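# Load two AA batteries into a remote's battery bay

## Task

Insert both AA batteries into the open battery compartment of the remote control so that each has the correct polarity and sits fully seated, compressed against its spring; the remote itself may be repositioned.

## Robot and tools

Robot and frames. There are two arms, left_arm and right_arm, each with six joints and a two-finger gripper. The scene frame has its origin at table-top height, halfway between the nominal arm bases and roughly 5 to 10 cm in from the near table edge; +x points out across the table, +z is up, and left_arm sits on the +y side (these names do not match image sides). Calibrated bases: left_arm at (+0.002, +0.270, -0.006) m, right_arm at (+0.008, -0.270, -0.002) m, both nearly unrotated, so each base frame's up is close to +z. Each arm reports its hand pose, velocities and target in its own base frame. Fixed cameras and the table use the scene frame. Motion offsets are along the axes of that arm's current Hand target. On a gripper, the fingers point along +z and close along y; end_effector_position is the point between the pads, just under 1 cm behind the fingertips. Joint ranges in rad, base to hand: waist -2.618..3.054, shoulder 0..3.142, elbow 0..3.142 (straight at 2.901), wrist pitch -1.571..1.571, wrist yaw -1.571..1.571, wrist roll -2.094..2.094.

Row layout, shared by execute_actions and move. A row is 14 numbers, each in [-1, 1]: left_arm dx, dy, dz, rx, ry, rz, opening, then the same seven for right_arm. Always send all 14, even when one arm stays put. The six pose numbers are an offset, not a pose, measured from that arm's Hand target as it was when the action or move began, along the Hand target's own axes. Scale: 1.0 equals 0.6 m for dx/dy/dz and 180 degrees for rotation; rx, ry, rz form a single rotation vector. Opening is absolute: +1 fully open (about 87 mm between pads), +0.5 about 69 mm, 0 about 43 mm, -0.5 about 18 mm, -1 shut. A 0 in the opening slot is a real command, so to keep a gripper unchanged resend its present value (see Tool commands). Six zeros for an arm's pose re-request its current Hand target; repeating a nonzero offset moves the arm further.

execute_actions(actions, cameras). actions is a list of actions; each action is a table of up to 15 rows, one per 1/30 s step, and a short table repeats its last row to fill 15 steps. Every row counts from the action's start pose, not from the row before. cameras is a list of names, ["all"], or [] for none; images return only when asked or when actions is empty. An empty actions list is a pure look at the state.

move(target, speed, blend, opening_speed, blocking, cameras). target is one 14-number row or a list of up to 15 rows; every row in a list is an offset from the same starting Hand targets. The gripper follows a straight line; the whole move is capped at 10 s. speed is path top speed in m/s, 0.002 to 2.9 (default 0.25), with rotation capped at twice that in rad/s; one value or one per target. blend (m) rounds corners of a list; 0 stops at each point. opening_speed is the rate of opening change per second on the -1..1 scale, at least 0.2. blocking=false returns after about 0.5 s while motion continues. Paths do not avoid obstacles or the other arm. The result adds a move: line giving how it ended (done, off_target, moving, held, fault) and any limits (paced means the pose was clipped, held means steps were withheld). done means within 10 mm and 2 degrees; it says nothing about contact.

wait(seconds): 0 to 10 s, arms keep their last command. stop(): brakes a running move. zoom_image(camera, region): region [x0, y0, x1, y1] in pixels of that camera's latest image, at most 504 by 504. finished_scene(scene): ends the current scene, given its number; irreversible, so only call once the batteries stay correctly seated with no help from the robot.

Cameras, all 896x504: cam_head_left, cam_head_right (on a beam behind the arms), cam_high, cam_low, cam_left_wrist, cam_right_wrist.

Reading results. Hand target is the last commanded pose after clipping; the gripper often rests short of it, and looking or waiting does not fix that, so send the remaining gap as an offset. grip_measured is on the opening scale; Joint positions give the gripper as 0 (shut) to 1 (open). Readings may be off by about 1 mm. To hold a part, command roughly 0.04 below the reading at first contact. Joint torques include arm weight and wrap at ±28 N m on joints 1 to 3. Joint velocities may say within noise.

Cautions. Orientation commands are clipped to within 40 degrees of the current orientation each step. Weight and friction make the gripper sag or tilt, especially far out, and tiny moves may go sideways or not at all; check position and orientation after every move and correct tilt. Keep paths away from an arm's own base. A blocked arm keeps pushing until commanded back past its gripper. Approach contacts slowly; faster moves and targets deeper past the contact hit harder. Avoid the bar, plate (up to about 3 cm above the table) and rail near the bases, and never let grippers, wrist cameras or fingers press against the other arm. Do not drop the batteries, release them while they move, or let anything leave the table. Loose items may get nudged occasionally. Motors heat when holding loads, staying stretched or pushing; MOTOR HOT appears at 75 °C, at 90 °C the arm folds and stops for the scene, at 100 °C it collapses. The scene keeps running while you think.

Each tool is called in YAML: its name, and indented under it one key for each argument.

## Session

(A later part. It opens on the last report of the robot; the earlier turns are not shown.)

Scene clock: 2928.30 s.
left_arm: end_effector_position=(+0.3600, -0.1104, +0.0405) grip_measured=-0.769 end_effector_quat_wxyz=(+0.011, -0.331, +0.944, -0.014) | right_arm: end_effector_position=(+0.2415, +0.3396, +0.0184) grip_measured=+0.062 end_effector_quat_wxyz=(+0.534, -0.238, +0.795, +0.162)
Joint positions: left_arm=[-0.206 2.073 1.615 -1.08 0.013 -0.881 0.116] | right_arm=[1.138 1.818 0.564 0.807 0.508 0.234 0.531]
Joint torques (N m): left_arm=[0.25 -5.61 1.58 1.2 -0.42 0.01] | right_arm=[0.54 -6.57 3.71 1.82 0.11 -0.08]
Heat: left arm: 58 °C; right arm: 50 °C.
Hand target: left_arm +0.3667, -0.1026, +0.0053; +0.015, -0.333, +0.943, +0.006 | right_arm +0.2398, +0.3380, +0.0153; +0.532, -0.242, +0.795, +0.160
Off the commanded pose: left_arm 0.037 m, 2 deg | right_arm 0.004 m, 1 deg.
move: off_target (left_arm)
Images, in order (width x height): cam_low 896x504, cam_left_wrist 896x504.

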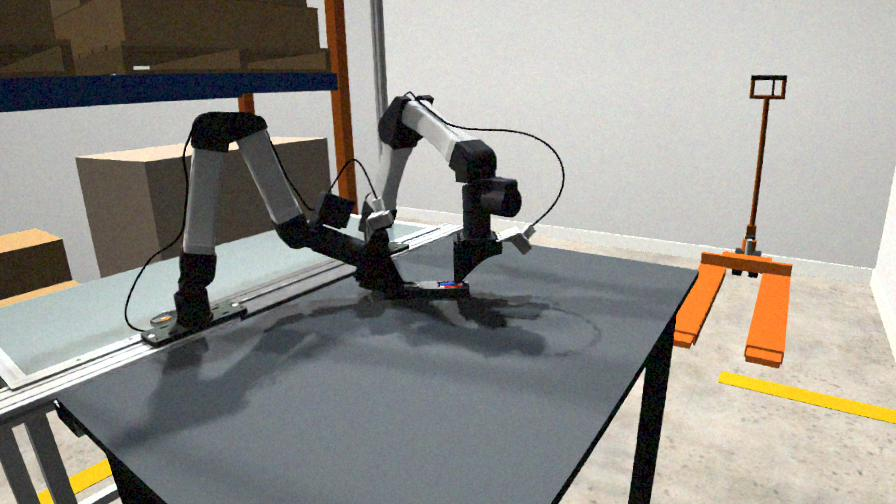

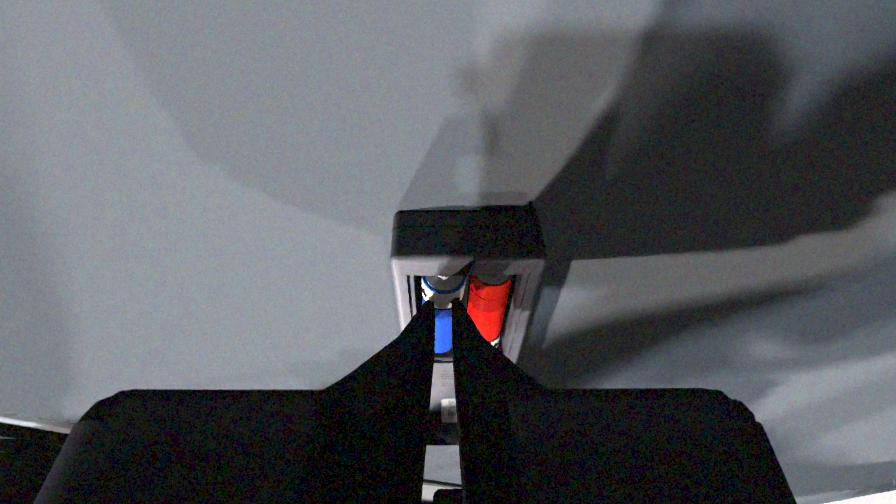

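move:
  target:
    - [-0.005,0,0.06,0,0,0,-0.77,0,0,0,0,0,0,-0.1]
  speed: 0.04

move:
  target:
    - [0.005,0,-0.1,0,0,0,-0.77,0,0,0,0,0,0,-0.1]
    - [0.04,0,-0.22,0,0,0,-0.77,0,0,0,0,0,0,-0.1]
  speed: 0.1
  cameras: ["cam_low","cam_left_wrist","cam_right_wrist"]

zoom_image:
  camera: "cam_low"
  region: [432, 276, 474, 300]

zoom_image:
  camera: "cam_left_wrist"
  region: [370, 110, 550, 290]

zoom_image:
  camera: "cam_right_wrist"
  region: [370, 0, 540, 120]

Scene clock: 2943.37 s.
left_arm: end_effector_position=(+0.3579, -0.1093, +0.0356) grip_measured=-0.769 end_effector_quat_wxyz=(+0.013, -0.330, +0.944, -0.030) | right_arm: end_effector_position=(+0.2415, +0.3396, +0.0184) grip_measured=+0.062 end_effector_quat_wxyz=(+0.534, -0.238, +0.795, +0.162)
Joint positions: left_arm=[-0.194 2.05 1.557 -1.025 0.038 -0.867 0.116] | right_arm=[1.138 1.818 0.564 0.807 0.508 0.234 0.531]
Joint torques (N m): left_arm=[-0.12 -0.29 -0.13 1.76 -0.63 0] | right_arm=[0.85 -6.68 3.78 1.8 0.09 -0.09]
Heat: left arm: 56 °C; right arm: 50 °C.
Hand target: left_arm +0.3701, -0.0999, -0.0305; +0.015, -0.332, +0.943, +0.006 | right_arm +0.2398, +0.3380, +0.0153; +0.532, -0.242, +0.795, +0.160
Off the commanded pose: left_arm 0.068 m, 4 deg | right_arm 0.004 m, 1 deg.
move: off_target (left_arm)

Scene clock: 2945.70 s.
left_arm: end_effector_position=(+0.3433, -0.1178, +0.0805) grip_measured=-0.770 end_effector_quat_wxyz=(-0.011, -0.331, +0.944, +0.012) | right_arm: end_effector_position=(+0.2415, +0.3396, +0.0184) grip_measured=+0.062 end_effector_quat_wxyz=(+0.534, -0.238, +0.795, +0.162)
Joint positions: left_arm=[-0.244 2.056 1.746 -1.292 -0.009 -0.918 0.115] | right_arm=[1.138 1.818 0.564 0.807 0.508 0.234 0.531]
Joint torques (N m): left_arm=[-0.59 -14 8.29 0.13 -0.24 -0.07] | right_arm=[0.53 -6.65 3.92 1.82 0.07 -0.07]
Heat: left arm: 56 °C; right arm: 50 °C.
Hand target: left_arm +0.3481, -0.1177, +0.1006; +0.015, -0.333, +0.943, +0.006 | right_arm +0.2398, +0.3380, +0.0153; +0.532, -0.242, +0.795, +0.160
Off the commanded pose: left_arm 0.021 m, 3 deg | right_arm 0.004 m, 1 deg.
move: off_target (left_arm)
Images, in order (width x height): cam_low 896x504, cam_left_wrist 896x504, cam_right_wrist 896x504.

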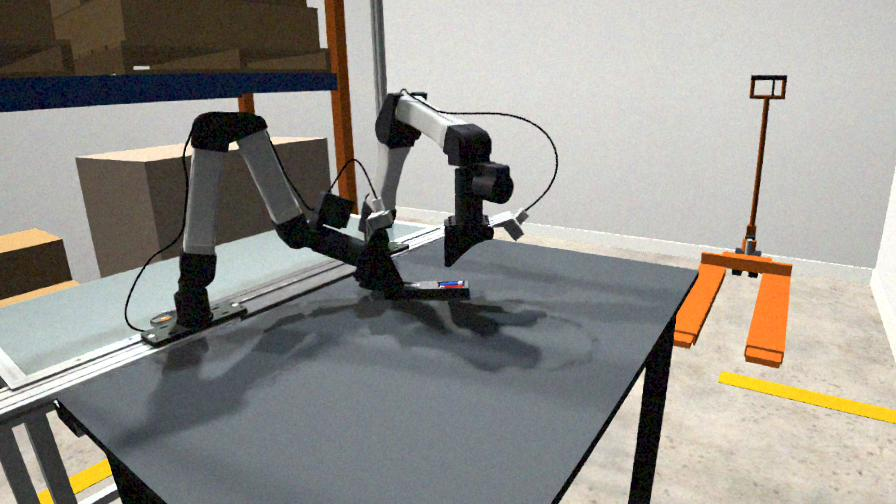

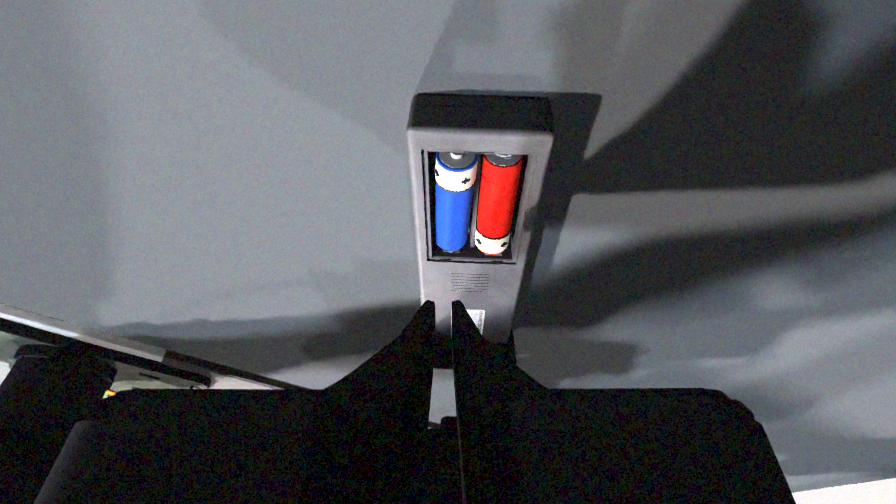

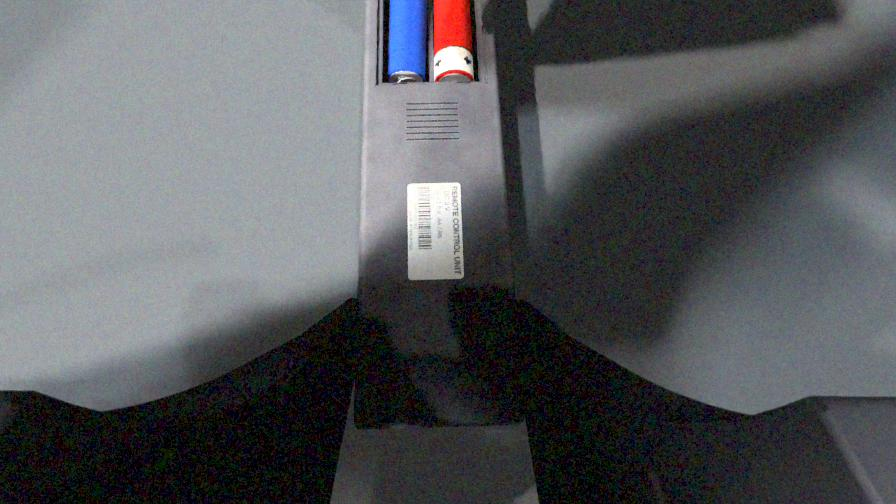

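Scaled by 12.000 from the camera's 896x504 image, which has a finer 1280x720 frame.

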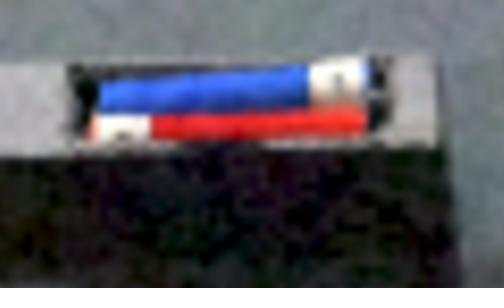

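Scaled by 2.800 from the camera's 896x504 image, which has a finer 1280x720 frame.

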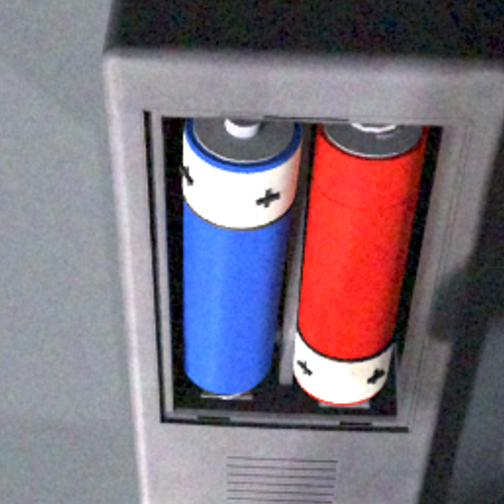

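Scaled by 2.965 from the camera's 896x504 image, which has a finer 1280x720 frame.

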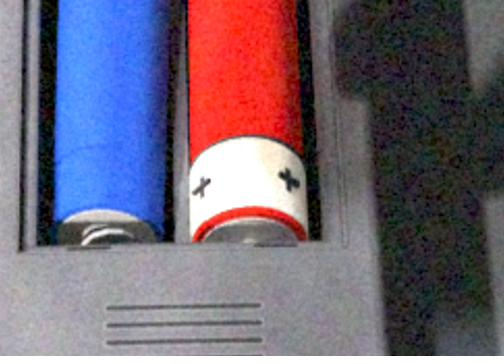

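move:
  target:
    - [0.08,0.05,-0.1,0,0,0,-0.77,0,0,0,0,0,0,-0.1]
  speed: 0.12
  cameras: ["all"]

zoom_image:
  camera: "cam_high"
  region: [470, 185, 530, 245]

zoom_image:
  camera: "cam_head_left"
  region: [375, 235, 425, 285]

zoom_image:
  camera: "cam_left_wrist"
  region: [350, 0, 530, 160]

Scene clock: 2976.73 s.
left_arm: end_effector_position=(+0.2969, -0.1291, +0.1517) grip_measured=-0.770 end_effector_quat_wxyz=(+0.008, -0.331, +0.944, +0.001) | right_arm: end_effector_position=(+0.2415, +0.3396, +0.0184) grip_measured=+0.062 end_effector_quat_wxyz=(+0.534, -0.238, +0.795, +0.162)
Joint positions: left_arm=[-0.309 1.849 1.746 -1.456 -0.011 -0.983 0.115] | right_arm=[1.138 1.818 0.564 0.807 0.508 0.234 0.531]
Joint torques (N m): left_arm=[-0.62 -11.47 4.96 0.19 -0.25 -0.06] | right_arm=[0.62 -6.74 3.62 1.84 0.08 -0.11]
Heat: left arm: 64 °C; right arm: 49 °C.
Hand target: left_arm +0.2904, -0.1257, +0.1590; +0.015, -0.333, +0.943, +0.006 | right_arm +0.2398, +0.3380, +0.0153; +0.532, -0.242, +0.795, +0.160
Off the commanded pose: left_arm 0.010 m, 1 deg | right_arm 0.004 m, 1 deg.
move: done

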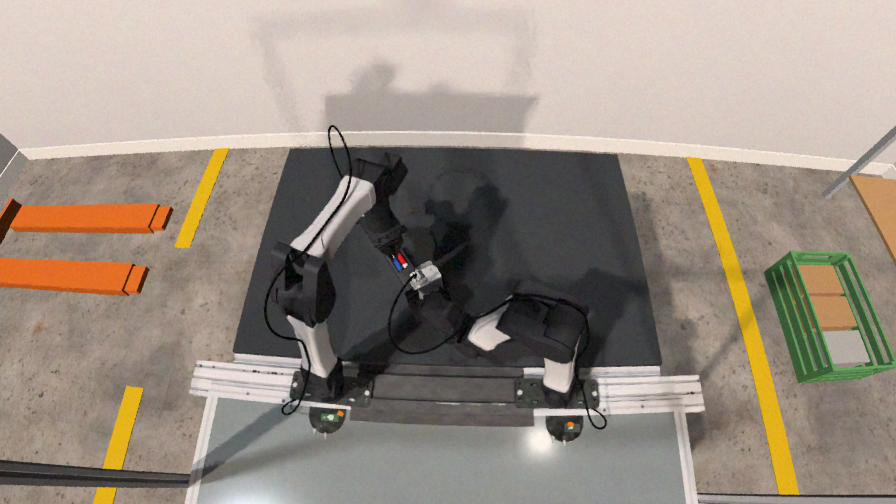

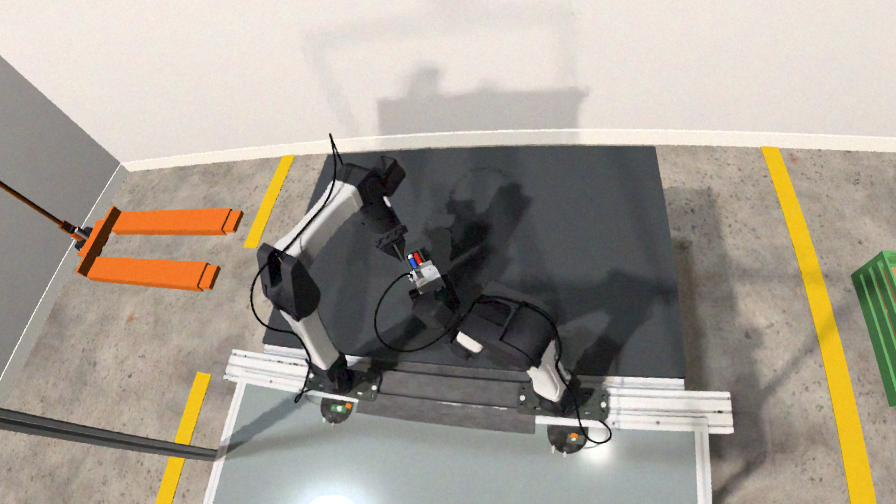

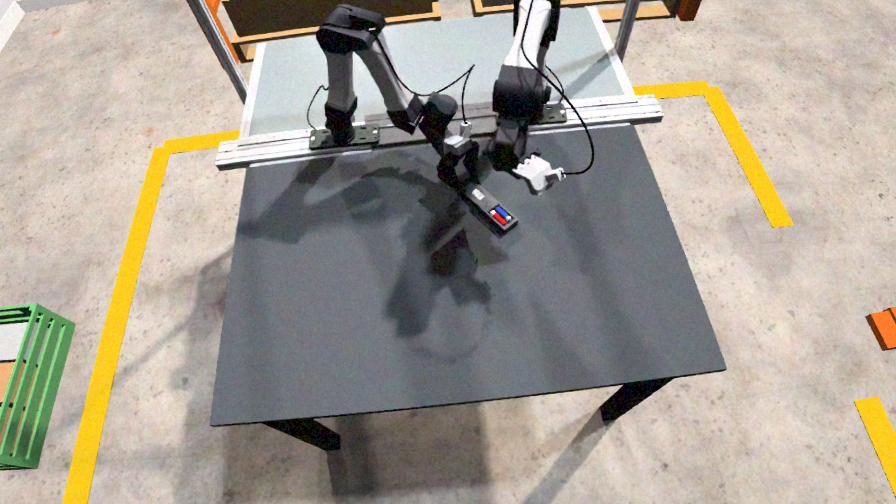

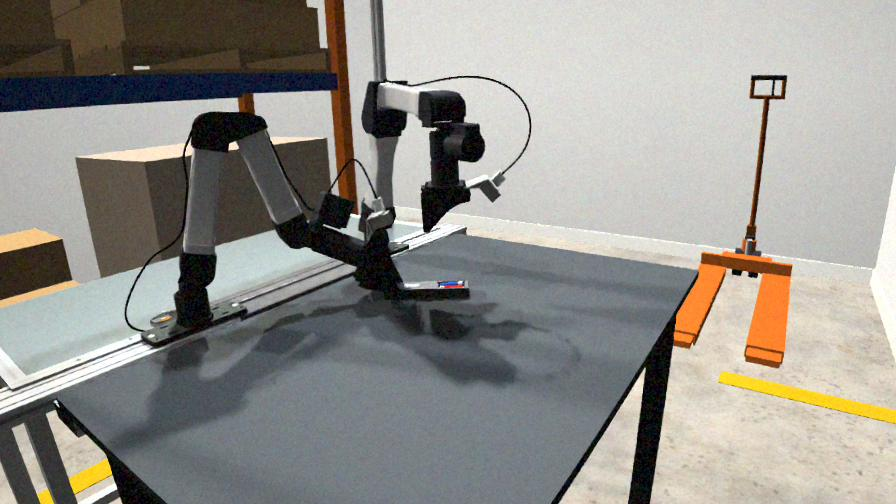

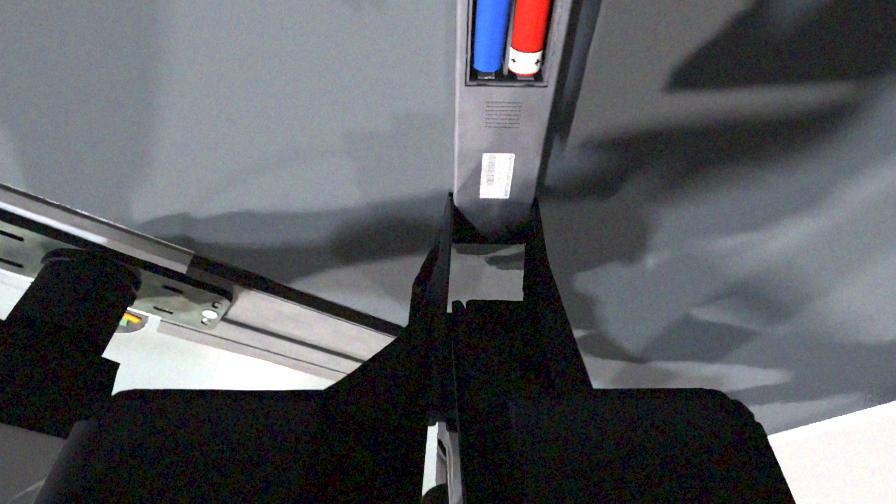

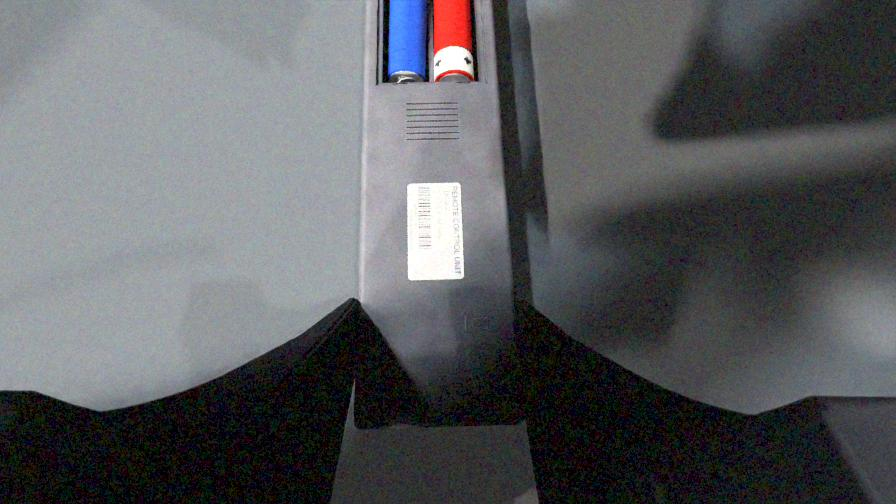

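Scaled by 8.400 from the camera's 896x504 image, which has a finer 1280x720 frame.

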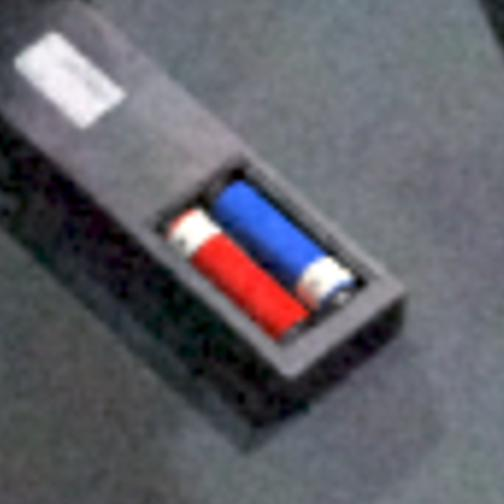

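Scaled by 10.080 from the camera's 896x504 image, which has a finer 1280x720 frame.

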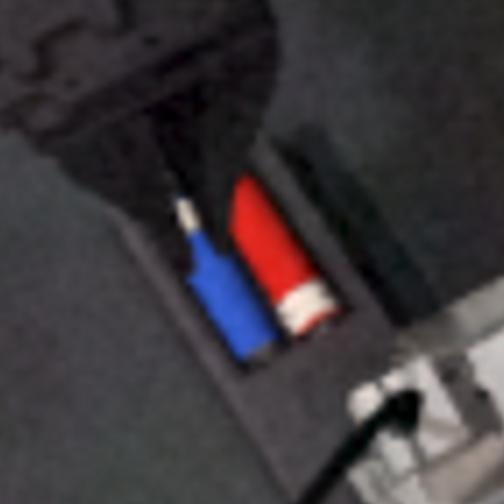

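Scaled by 2.800 from the camera's 896x504 image, which has a finer 1280x720 frame.

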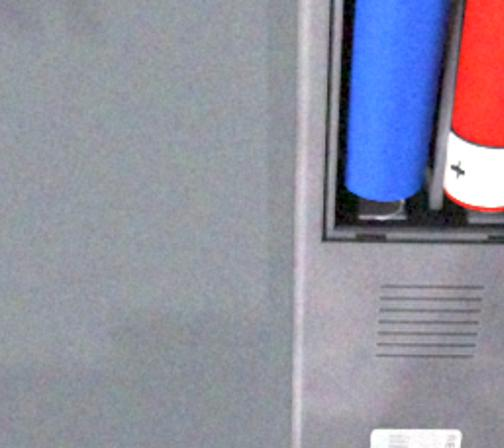

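move:
  target:
    - [-0.122,-0.05,0.12,0,0,0,-0.75,0,0,0,0,0,0,-0.1]
    - [-0.129,-0.05,0.205,0,0,0,-0.75,0,0,0,0,0,0,-0.1]
  speed: 0.08
  cameras: ["cam_low","cam_left_wrist"]

zoom_image:
  camera: "cam_left_wrist"
  region: [330, 150, 580, 430]

zoom_image:
  camera: "cam_low"
  region: [409, 245, 493, 305]

Scene clock: 3012.30 s.
left_arm: end_effector_position=(+0.3695, -0.1032, +0.0452) grip_measured=-0.750 end_effector_quat_wxyz=(+0.011, -0.332, +0.943, +0.000) | right_arm: end_effector_position=(+0.2415, +0.3396, +0.0184) grip_measured=+0.062 end_effector_quat_wxyz=(+0.534, -0.238, +0.795, +0.162)
Joint positions: left_arm=[-0.194 2.114 1.698 -1.137 -0.011 -0.87 0.125] | right_arm=[1.138 1.818 0.564 0.807 0.508 0.234 0.531]
Joint torques (N m): left_arm=[0.43 -10.15 4.88 0.57 -0.21 0.07] | right_arm=[0.69 -6.71 3.67 1.78 0.06 -0.04]
Heat: left arm: 64 °C; right arm: 49 °C.
Hand target: left_arm +0.3725, -0.0980, +0.0386; +0.015, -0.332, +0.943, +0.006 | right_arm +0.2398, +0.3380, +0.0153; +0.532, -0.242, +0.795, +0.160
Off the commanded pose: left_arm 0.009 m, 1 deg | right_arm 0.004 m, 1 deg.
move: done
Images, in order (width x height): cam_low 896x504, cam_left_wrist 896x504.

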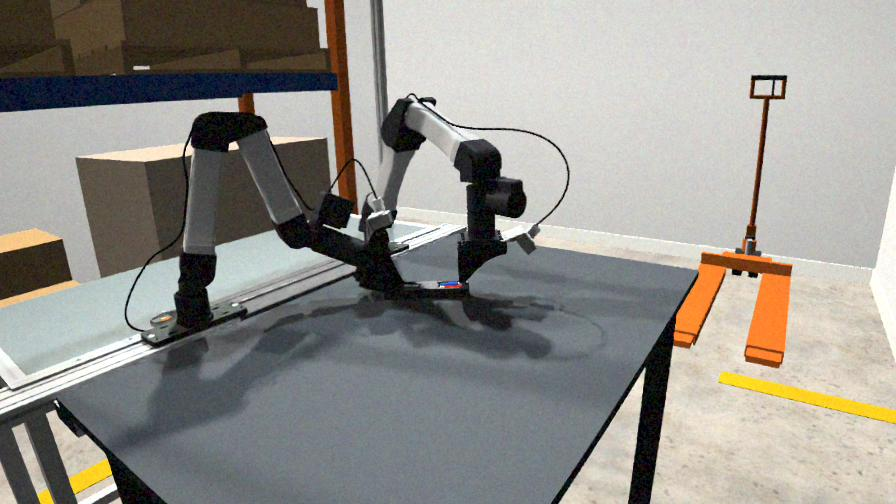

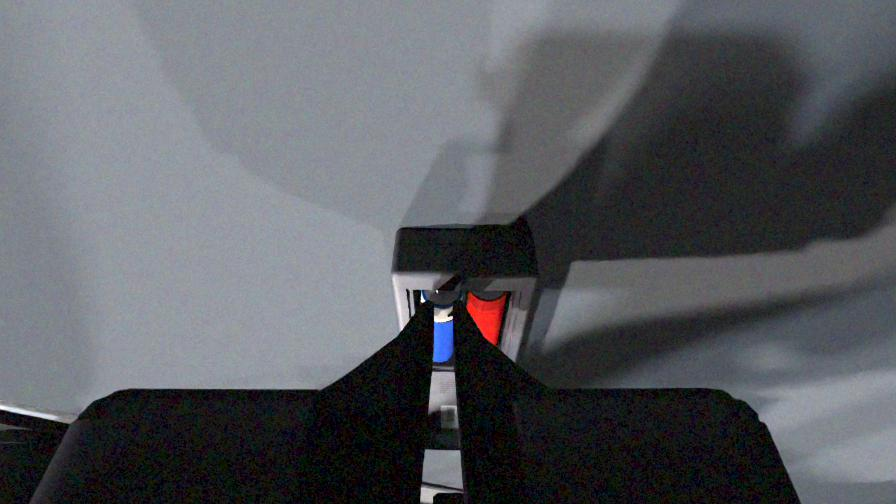

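Scaled by 1.800 from the camera's 896x504 image, which has a finer 1280x720 frame.

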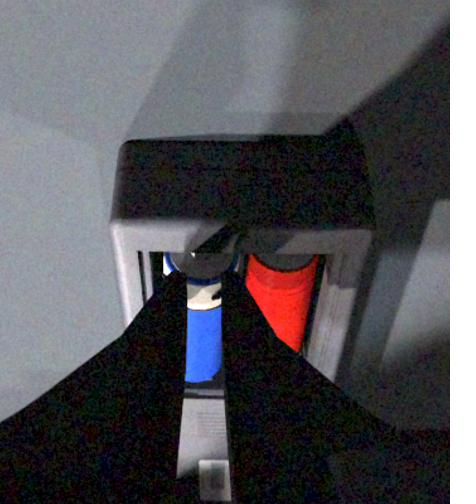

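Scaled by 6.000 from the camera's 896x504 image, which has a finer 1280x720 frame.

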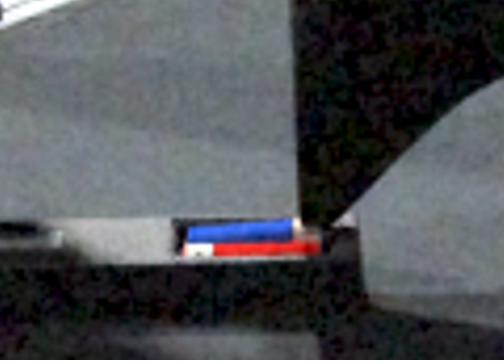

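Tips on the + cap end. Press, pull back, press more.

move:
  target:
    - [0.01,0,0.04,0,0,0,-0.77,0,0,0,0,0,0,-0.1]
    - [0.06,0,0.07,0,0,0,-0.77,0,0,0,0,0,0,-0.1]
    - [0.06,0,0.12,0,0,0,-0.77,0,0,0,0,0,0,-0.1]
  speed: 0.05
  cameras: ["cam_low","cam_left_wrist","cam_right_wrist"]

zoom_image:
  camera: "cam_left_wrist"
  region: [330, 150, 580, 430]

zoom_image:
  camera: "cam_low"
  region: [432, 276, 474, 300]

zoom_image:
  camera: "cam_right_wrist"
  region: [370, 0, 540, 120]

Scene clock: 3028.37 s.
left_arm: end_effector_position=(+0.3629, -0.1062, +0.0332) grip_measured=-0.769 end_effector_quat_wxyz=(+0.072, -0.339, +0.938, -0.017) | right_arm: end_effector_position=(+0.2416, +0.3394, +0.0184) grip_measured=+0.062 end_effector_quat_wxyz=(+0.534, -0.237, +0.795, +0.162)
Joint positions: left_arm=[-0.22 1.982 1.46 -0.909 -0.048 -0.91 0.115] | right_arm=[1.138 1.818 0.564 0.807 0.509 0.234 0.531]
Joint torques (N m): left_arm=[-2.71 0.72 -1.44 1.33 0.06 -0.16] | right_arm=[0.57 -6.71 3.84 1.82 0.08 -0.09]
Heat: left arm: 63 °C; right arm: 49 °C.
Hand target: left_arm +0.3463, -0.1190, -0.0347; +0.015, -0.333, +0.943, +0.006 | right_arm +0.2398, +0.3380, +0.0152; +0.532, -0.242, +0.795, +0.160
Off the commanded pose: left_arm 0.071 m, 7 deg | right_arm 0.004 m, 1 deg.
move: off_target (left_arm)
Images, in order (width x height): cam_low 896x504, cam_left_wrist 896x504, cam_right_wrist 896x504.

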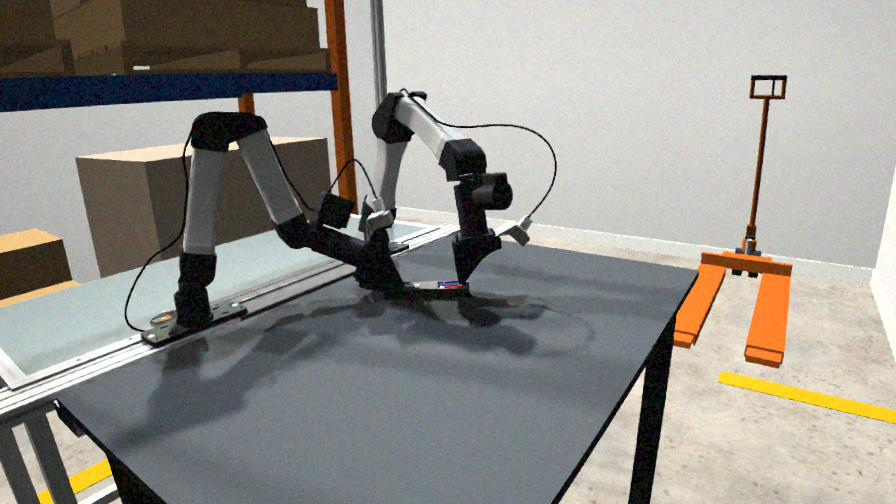

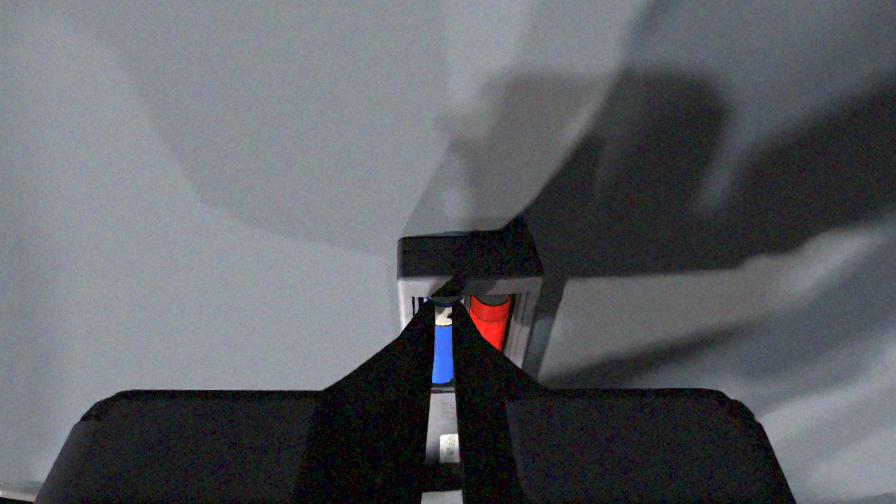

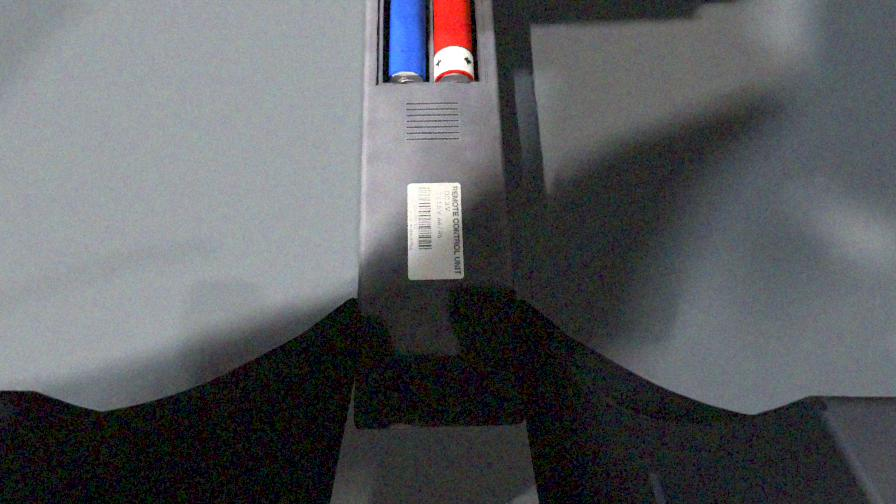

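Scaled by 1.800 from the camera's 896x504 image, which has a finer 1280x720 frame.

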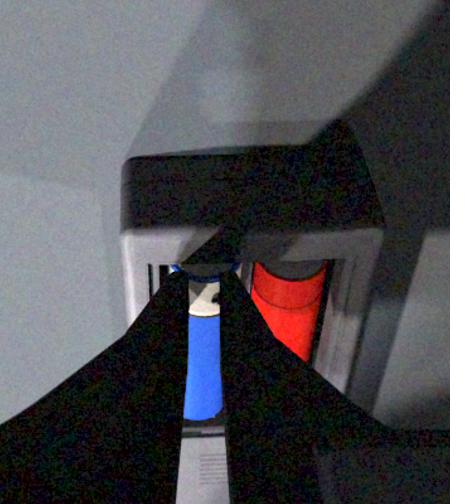

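Scaled by 12.000 from the camera's 896x504 image, which has a finer 1280x720 frame.

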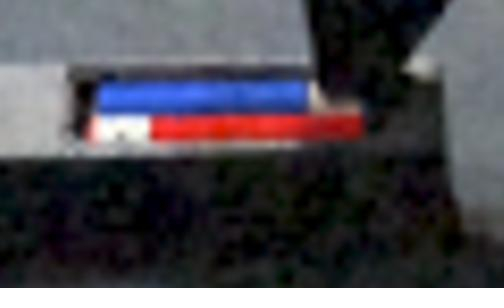

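Scaled by 2.965 from the camera's 896x504 image, which has a finer 1280x720 frame.

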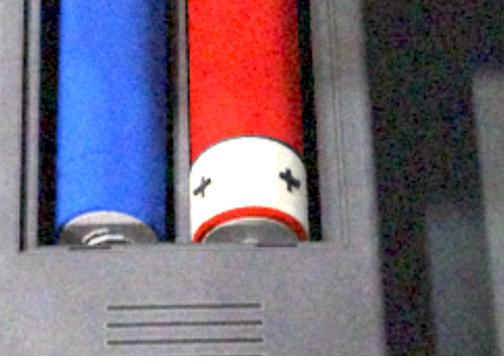

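move:
  target:
    - [-0.02,0,-0.12,0,0,0,-0.77,0,0,0,0,0,0,-0.1]
    - [0.03,0,-0.25,0,0,0,-0.77,0,0,0,0,0,0,-0.1]
  speed: 0.1
  cameras: ["cam_low","cam_left_wrist","cam_right_wrist"]

zoom_image:
  camera: "cam_low"
  region: [432, 276, 474, 300]

zoom_image:
  camera: "cam_left_wrist"
  region: [370, 110, 550, 290]

Scene clock: 3040.53 s.
left_arm: end_effector_position=(+0.3262, -0.1289, +0.0960) grip_measured=-0.770 end_effector_quat_wxyz=(+0.000, -0.330, +0.944, +0.023) | right_arm: end_effector_position=(+0.2416, +0.3394, +0.0184) grip_measured=+0.062 end_effector_quat_wxyz=(+0.534, -0.237, +0.795, +0.162)
Joint positions: left_arm=[-0.297 1.992 1.718 -1.325 -0.038 -0.971 0.115] | right_arm=[1.138 1.818 0.564 0.807 0.509 0.234 0.531]
Joint torques (N m): left_arm=[-0.57 -13.07 8.24 0.14 0 -0.09] | right_arm=[0.57 -6.67 3.75 1.81 0.09 -0.08]
Heat: left arm: 59 °C; right arm: 49 °C.
Hand target: left_arm +0.3286, -0.1334, +0.1148; +0.015, -0.333, +0.943, +0.006 | right_arm +0.2398, +0.3379, +0.0153; +0.532, -0.242, +0.795, +0.160
Off the commanded pose: left_arm 0.019 m, 3 deg | right_arm 0.004 m, 1 deg.
move: off_target (left_arm)
Images, in order (width x height): cam_low 896x504, cam_left_wrist 896x504, cam_right_wrist 896x504.

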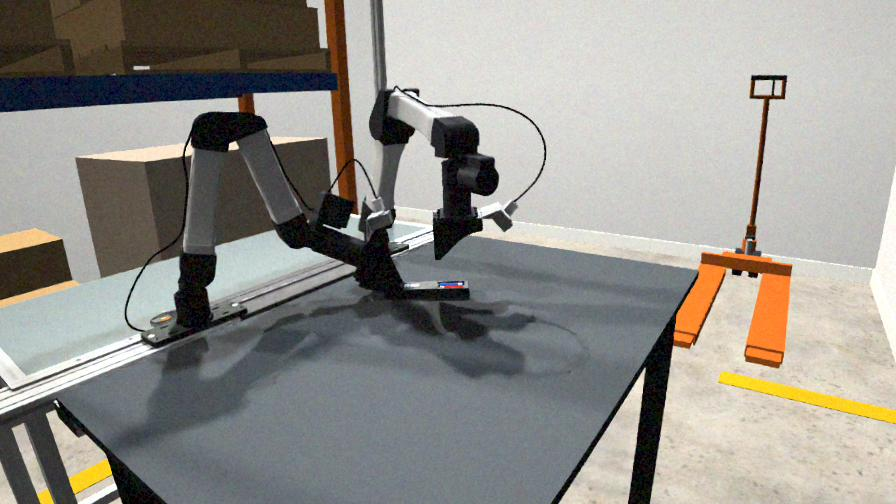

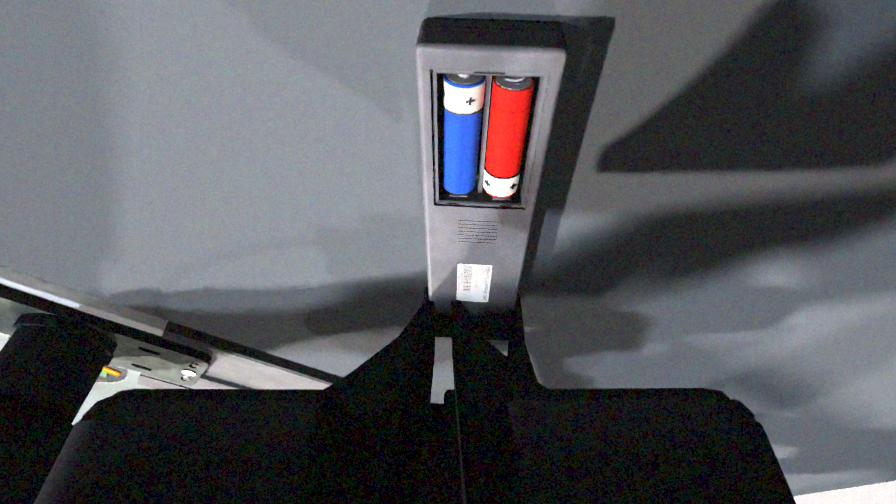

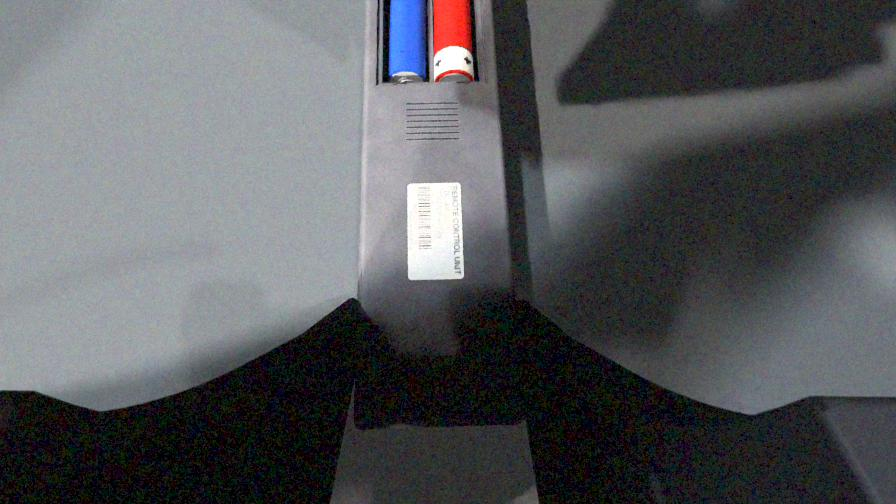

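Scaled by 12.000 from the camera's 896x504 image, which has a finer 1280x720 frame.

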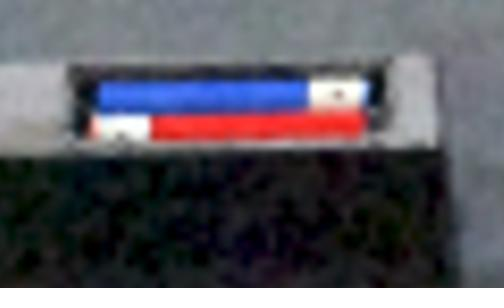

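Scaled by 2.800 from the camera's 896x504 image, which has a finer 1280x720 frame.

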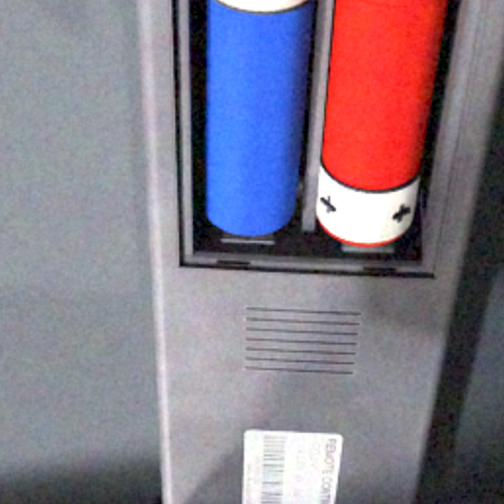

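move:
  target:
    - [0.05,0.05,-0.2,0,0,0,-0.77,0,0,0,0,0,0,0.4]
  speed: 0.1
  opening_speed: 0.4

move:
  target:
    - [0,0,0,0,0,0,-0.77,0,0,-0.1,0,0,0,0.4]
  speed: 0.06
  cameras: ["cam_low","cam_left_wrist","cam_right_wrist"]

zoom_image:
  camera: "cam_low"
  region: [432, 276, 474, 300]

Scene clock: 3052.43 s.
left_arm: end_effector_position=(+0.2865, -0.1278, +0.2199) grip_measured=-0.770 end_effector_quat_wxyz=(+0.067, -0.332, +0.940, -0.038) | right_arm: end_effector_position=(+0.2416, +0.3394, +0.0184) grip_measured=+0.400 end_effector_quat_wxyz=(+0.534, -0.237, +0.795, +0.162)
Joint positions: left_arm=[-0.32 1.736 1.89 -1.572 -0.021 -0.997 0.115] | right_arm=[1.138 1.818 0.564 0.807 0.509 0.234 0.7]
Joint torques (N m): left_arm=[-0.75 -9.55 7.99 0.47 0.06 -0.08] | right_arm=[0.81 -6.83 3.77 1.82 0.08 -0.07]
Heat: left arm: 59 °C; right arm: 49 °C.
Hand target: left_arm +0.2834, -0.1314, +0.2337; +0.015, -0.333, +0.943, +0.006 | right_arm +0.2398, +0.3379, +0.0153; +0.532, -0.242, +0.795, +0.160
Off the commanded pose: left_arm 0.015 m, 8 deg | right_arm 0.004 m, 1 deg.
joint sent to its limit (left arm) — joint 4 (wrist pitch), lower limit. The joint targets are off in orientation, not in position.
move: off_target (left_arm)

Scene clock: 3054.13 s.
left_arm: end_effector_position=(+0.2865, -0.1279, +0.2199) grip_measured=-0.770 end_effector_quat_wxyz=(+0.067, -0.332, +0.940, -0.038) | right_arm: end_effector_position=(+0.1952, +0.3087, +0.0333) grip_measured=+0.400 end_effector_quat_wxyz=(+0.528, -0.249, +0.797, +0.155)
Joint positions: left_arm=[-0.32 1.736 1.89 -1.572 -0.021 -0.998 0.115] | right_arm=[1.257 1.585 0.421 0.663 0.606 0.285 0.7]
Joint torques (N m): left_arm=[-0.7 -9.51 7.87 0.46 0.01 -0.07] | right_arm=[1.02 -7.76 3.97 1.69 0.25 0.05]
Heat: left arm: 59 °C; right arm: 49 °C.
Hand target: left_arm +0.2834, -0.1313, +0.2337; +0.015, -0.333, +0.943, +0.006 | right_arm +0.1936, +0.3072, +0.0381; +0.532, -0.242, +0.796, +0.160
Off the commanded pose: left_arm 0.015 m, 8 deg | right_arm 0.005 m, 1 deg.
joint sent to its limit (left arm) — joint 4 (wrist pitch), lower limit. The joint targets are off in orientation, not in position.
move: off_target (left_arm)
Images, in order (width x height): cam_low 896x504, cam_left_wrist 896x504, cam_right_wrist 896x504.

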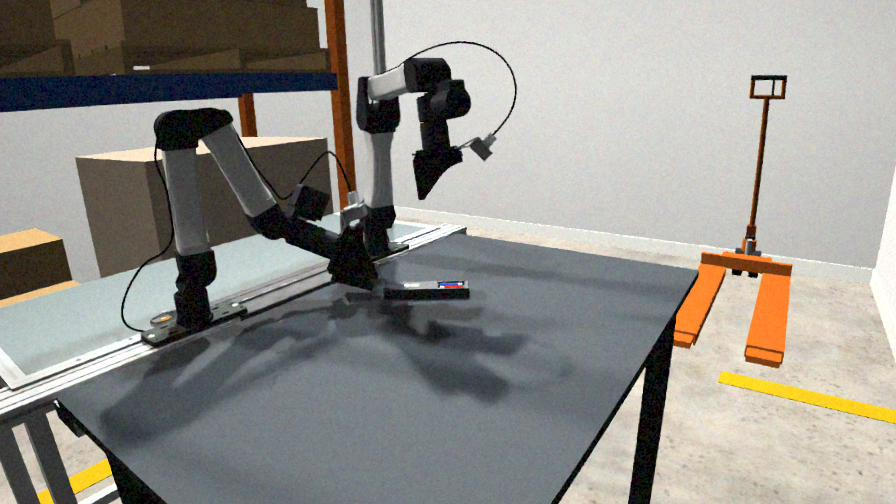

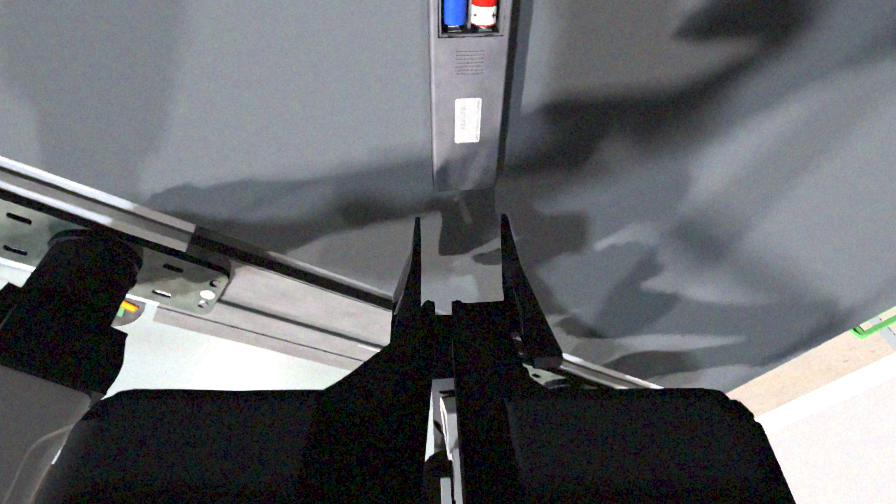

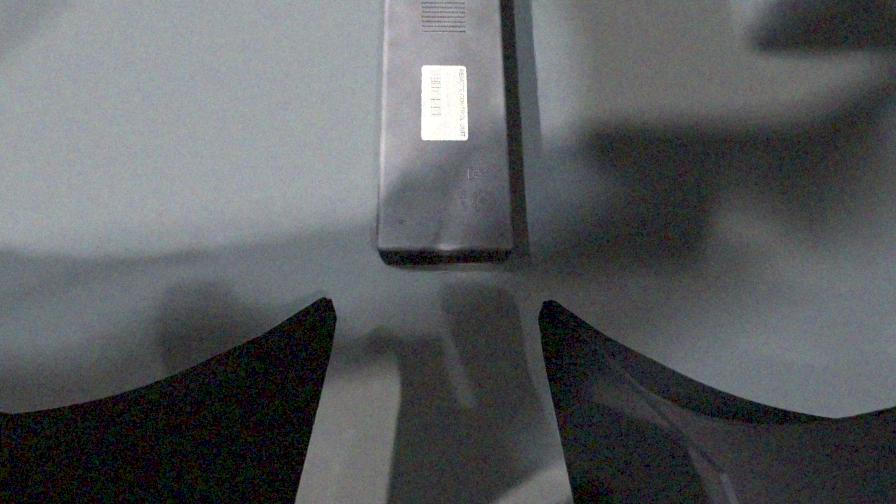

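Scaled by 12.000 from the camera's 896x504 image, which has a finer 1280x720 frame.

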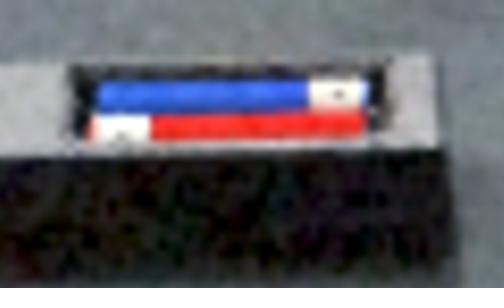

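Both seated, arms clear.

finished_scene:
  scene: 2

The scene is finished: the task was done.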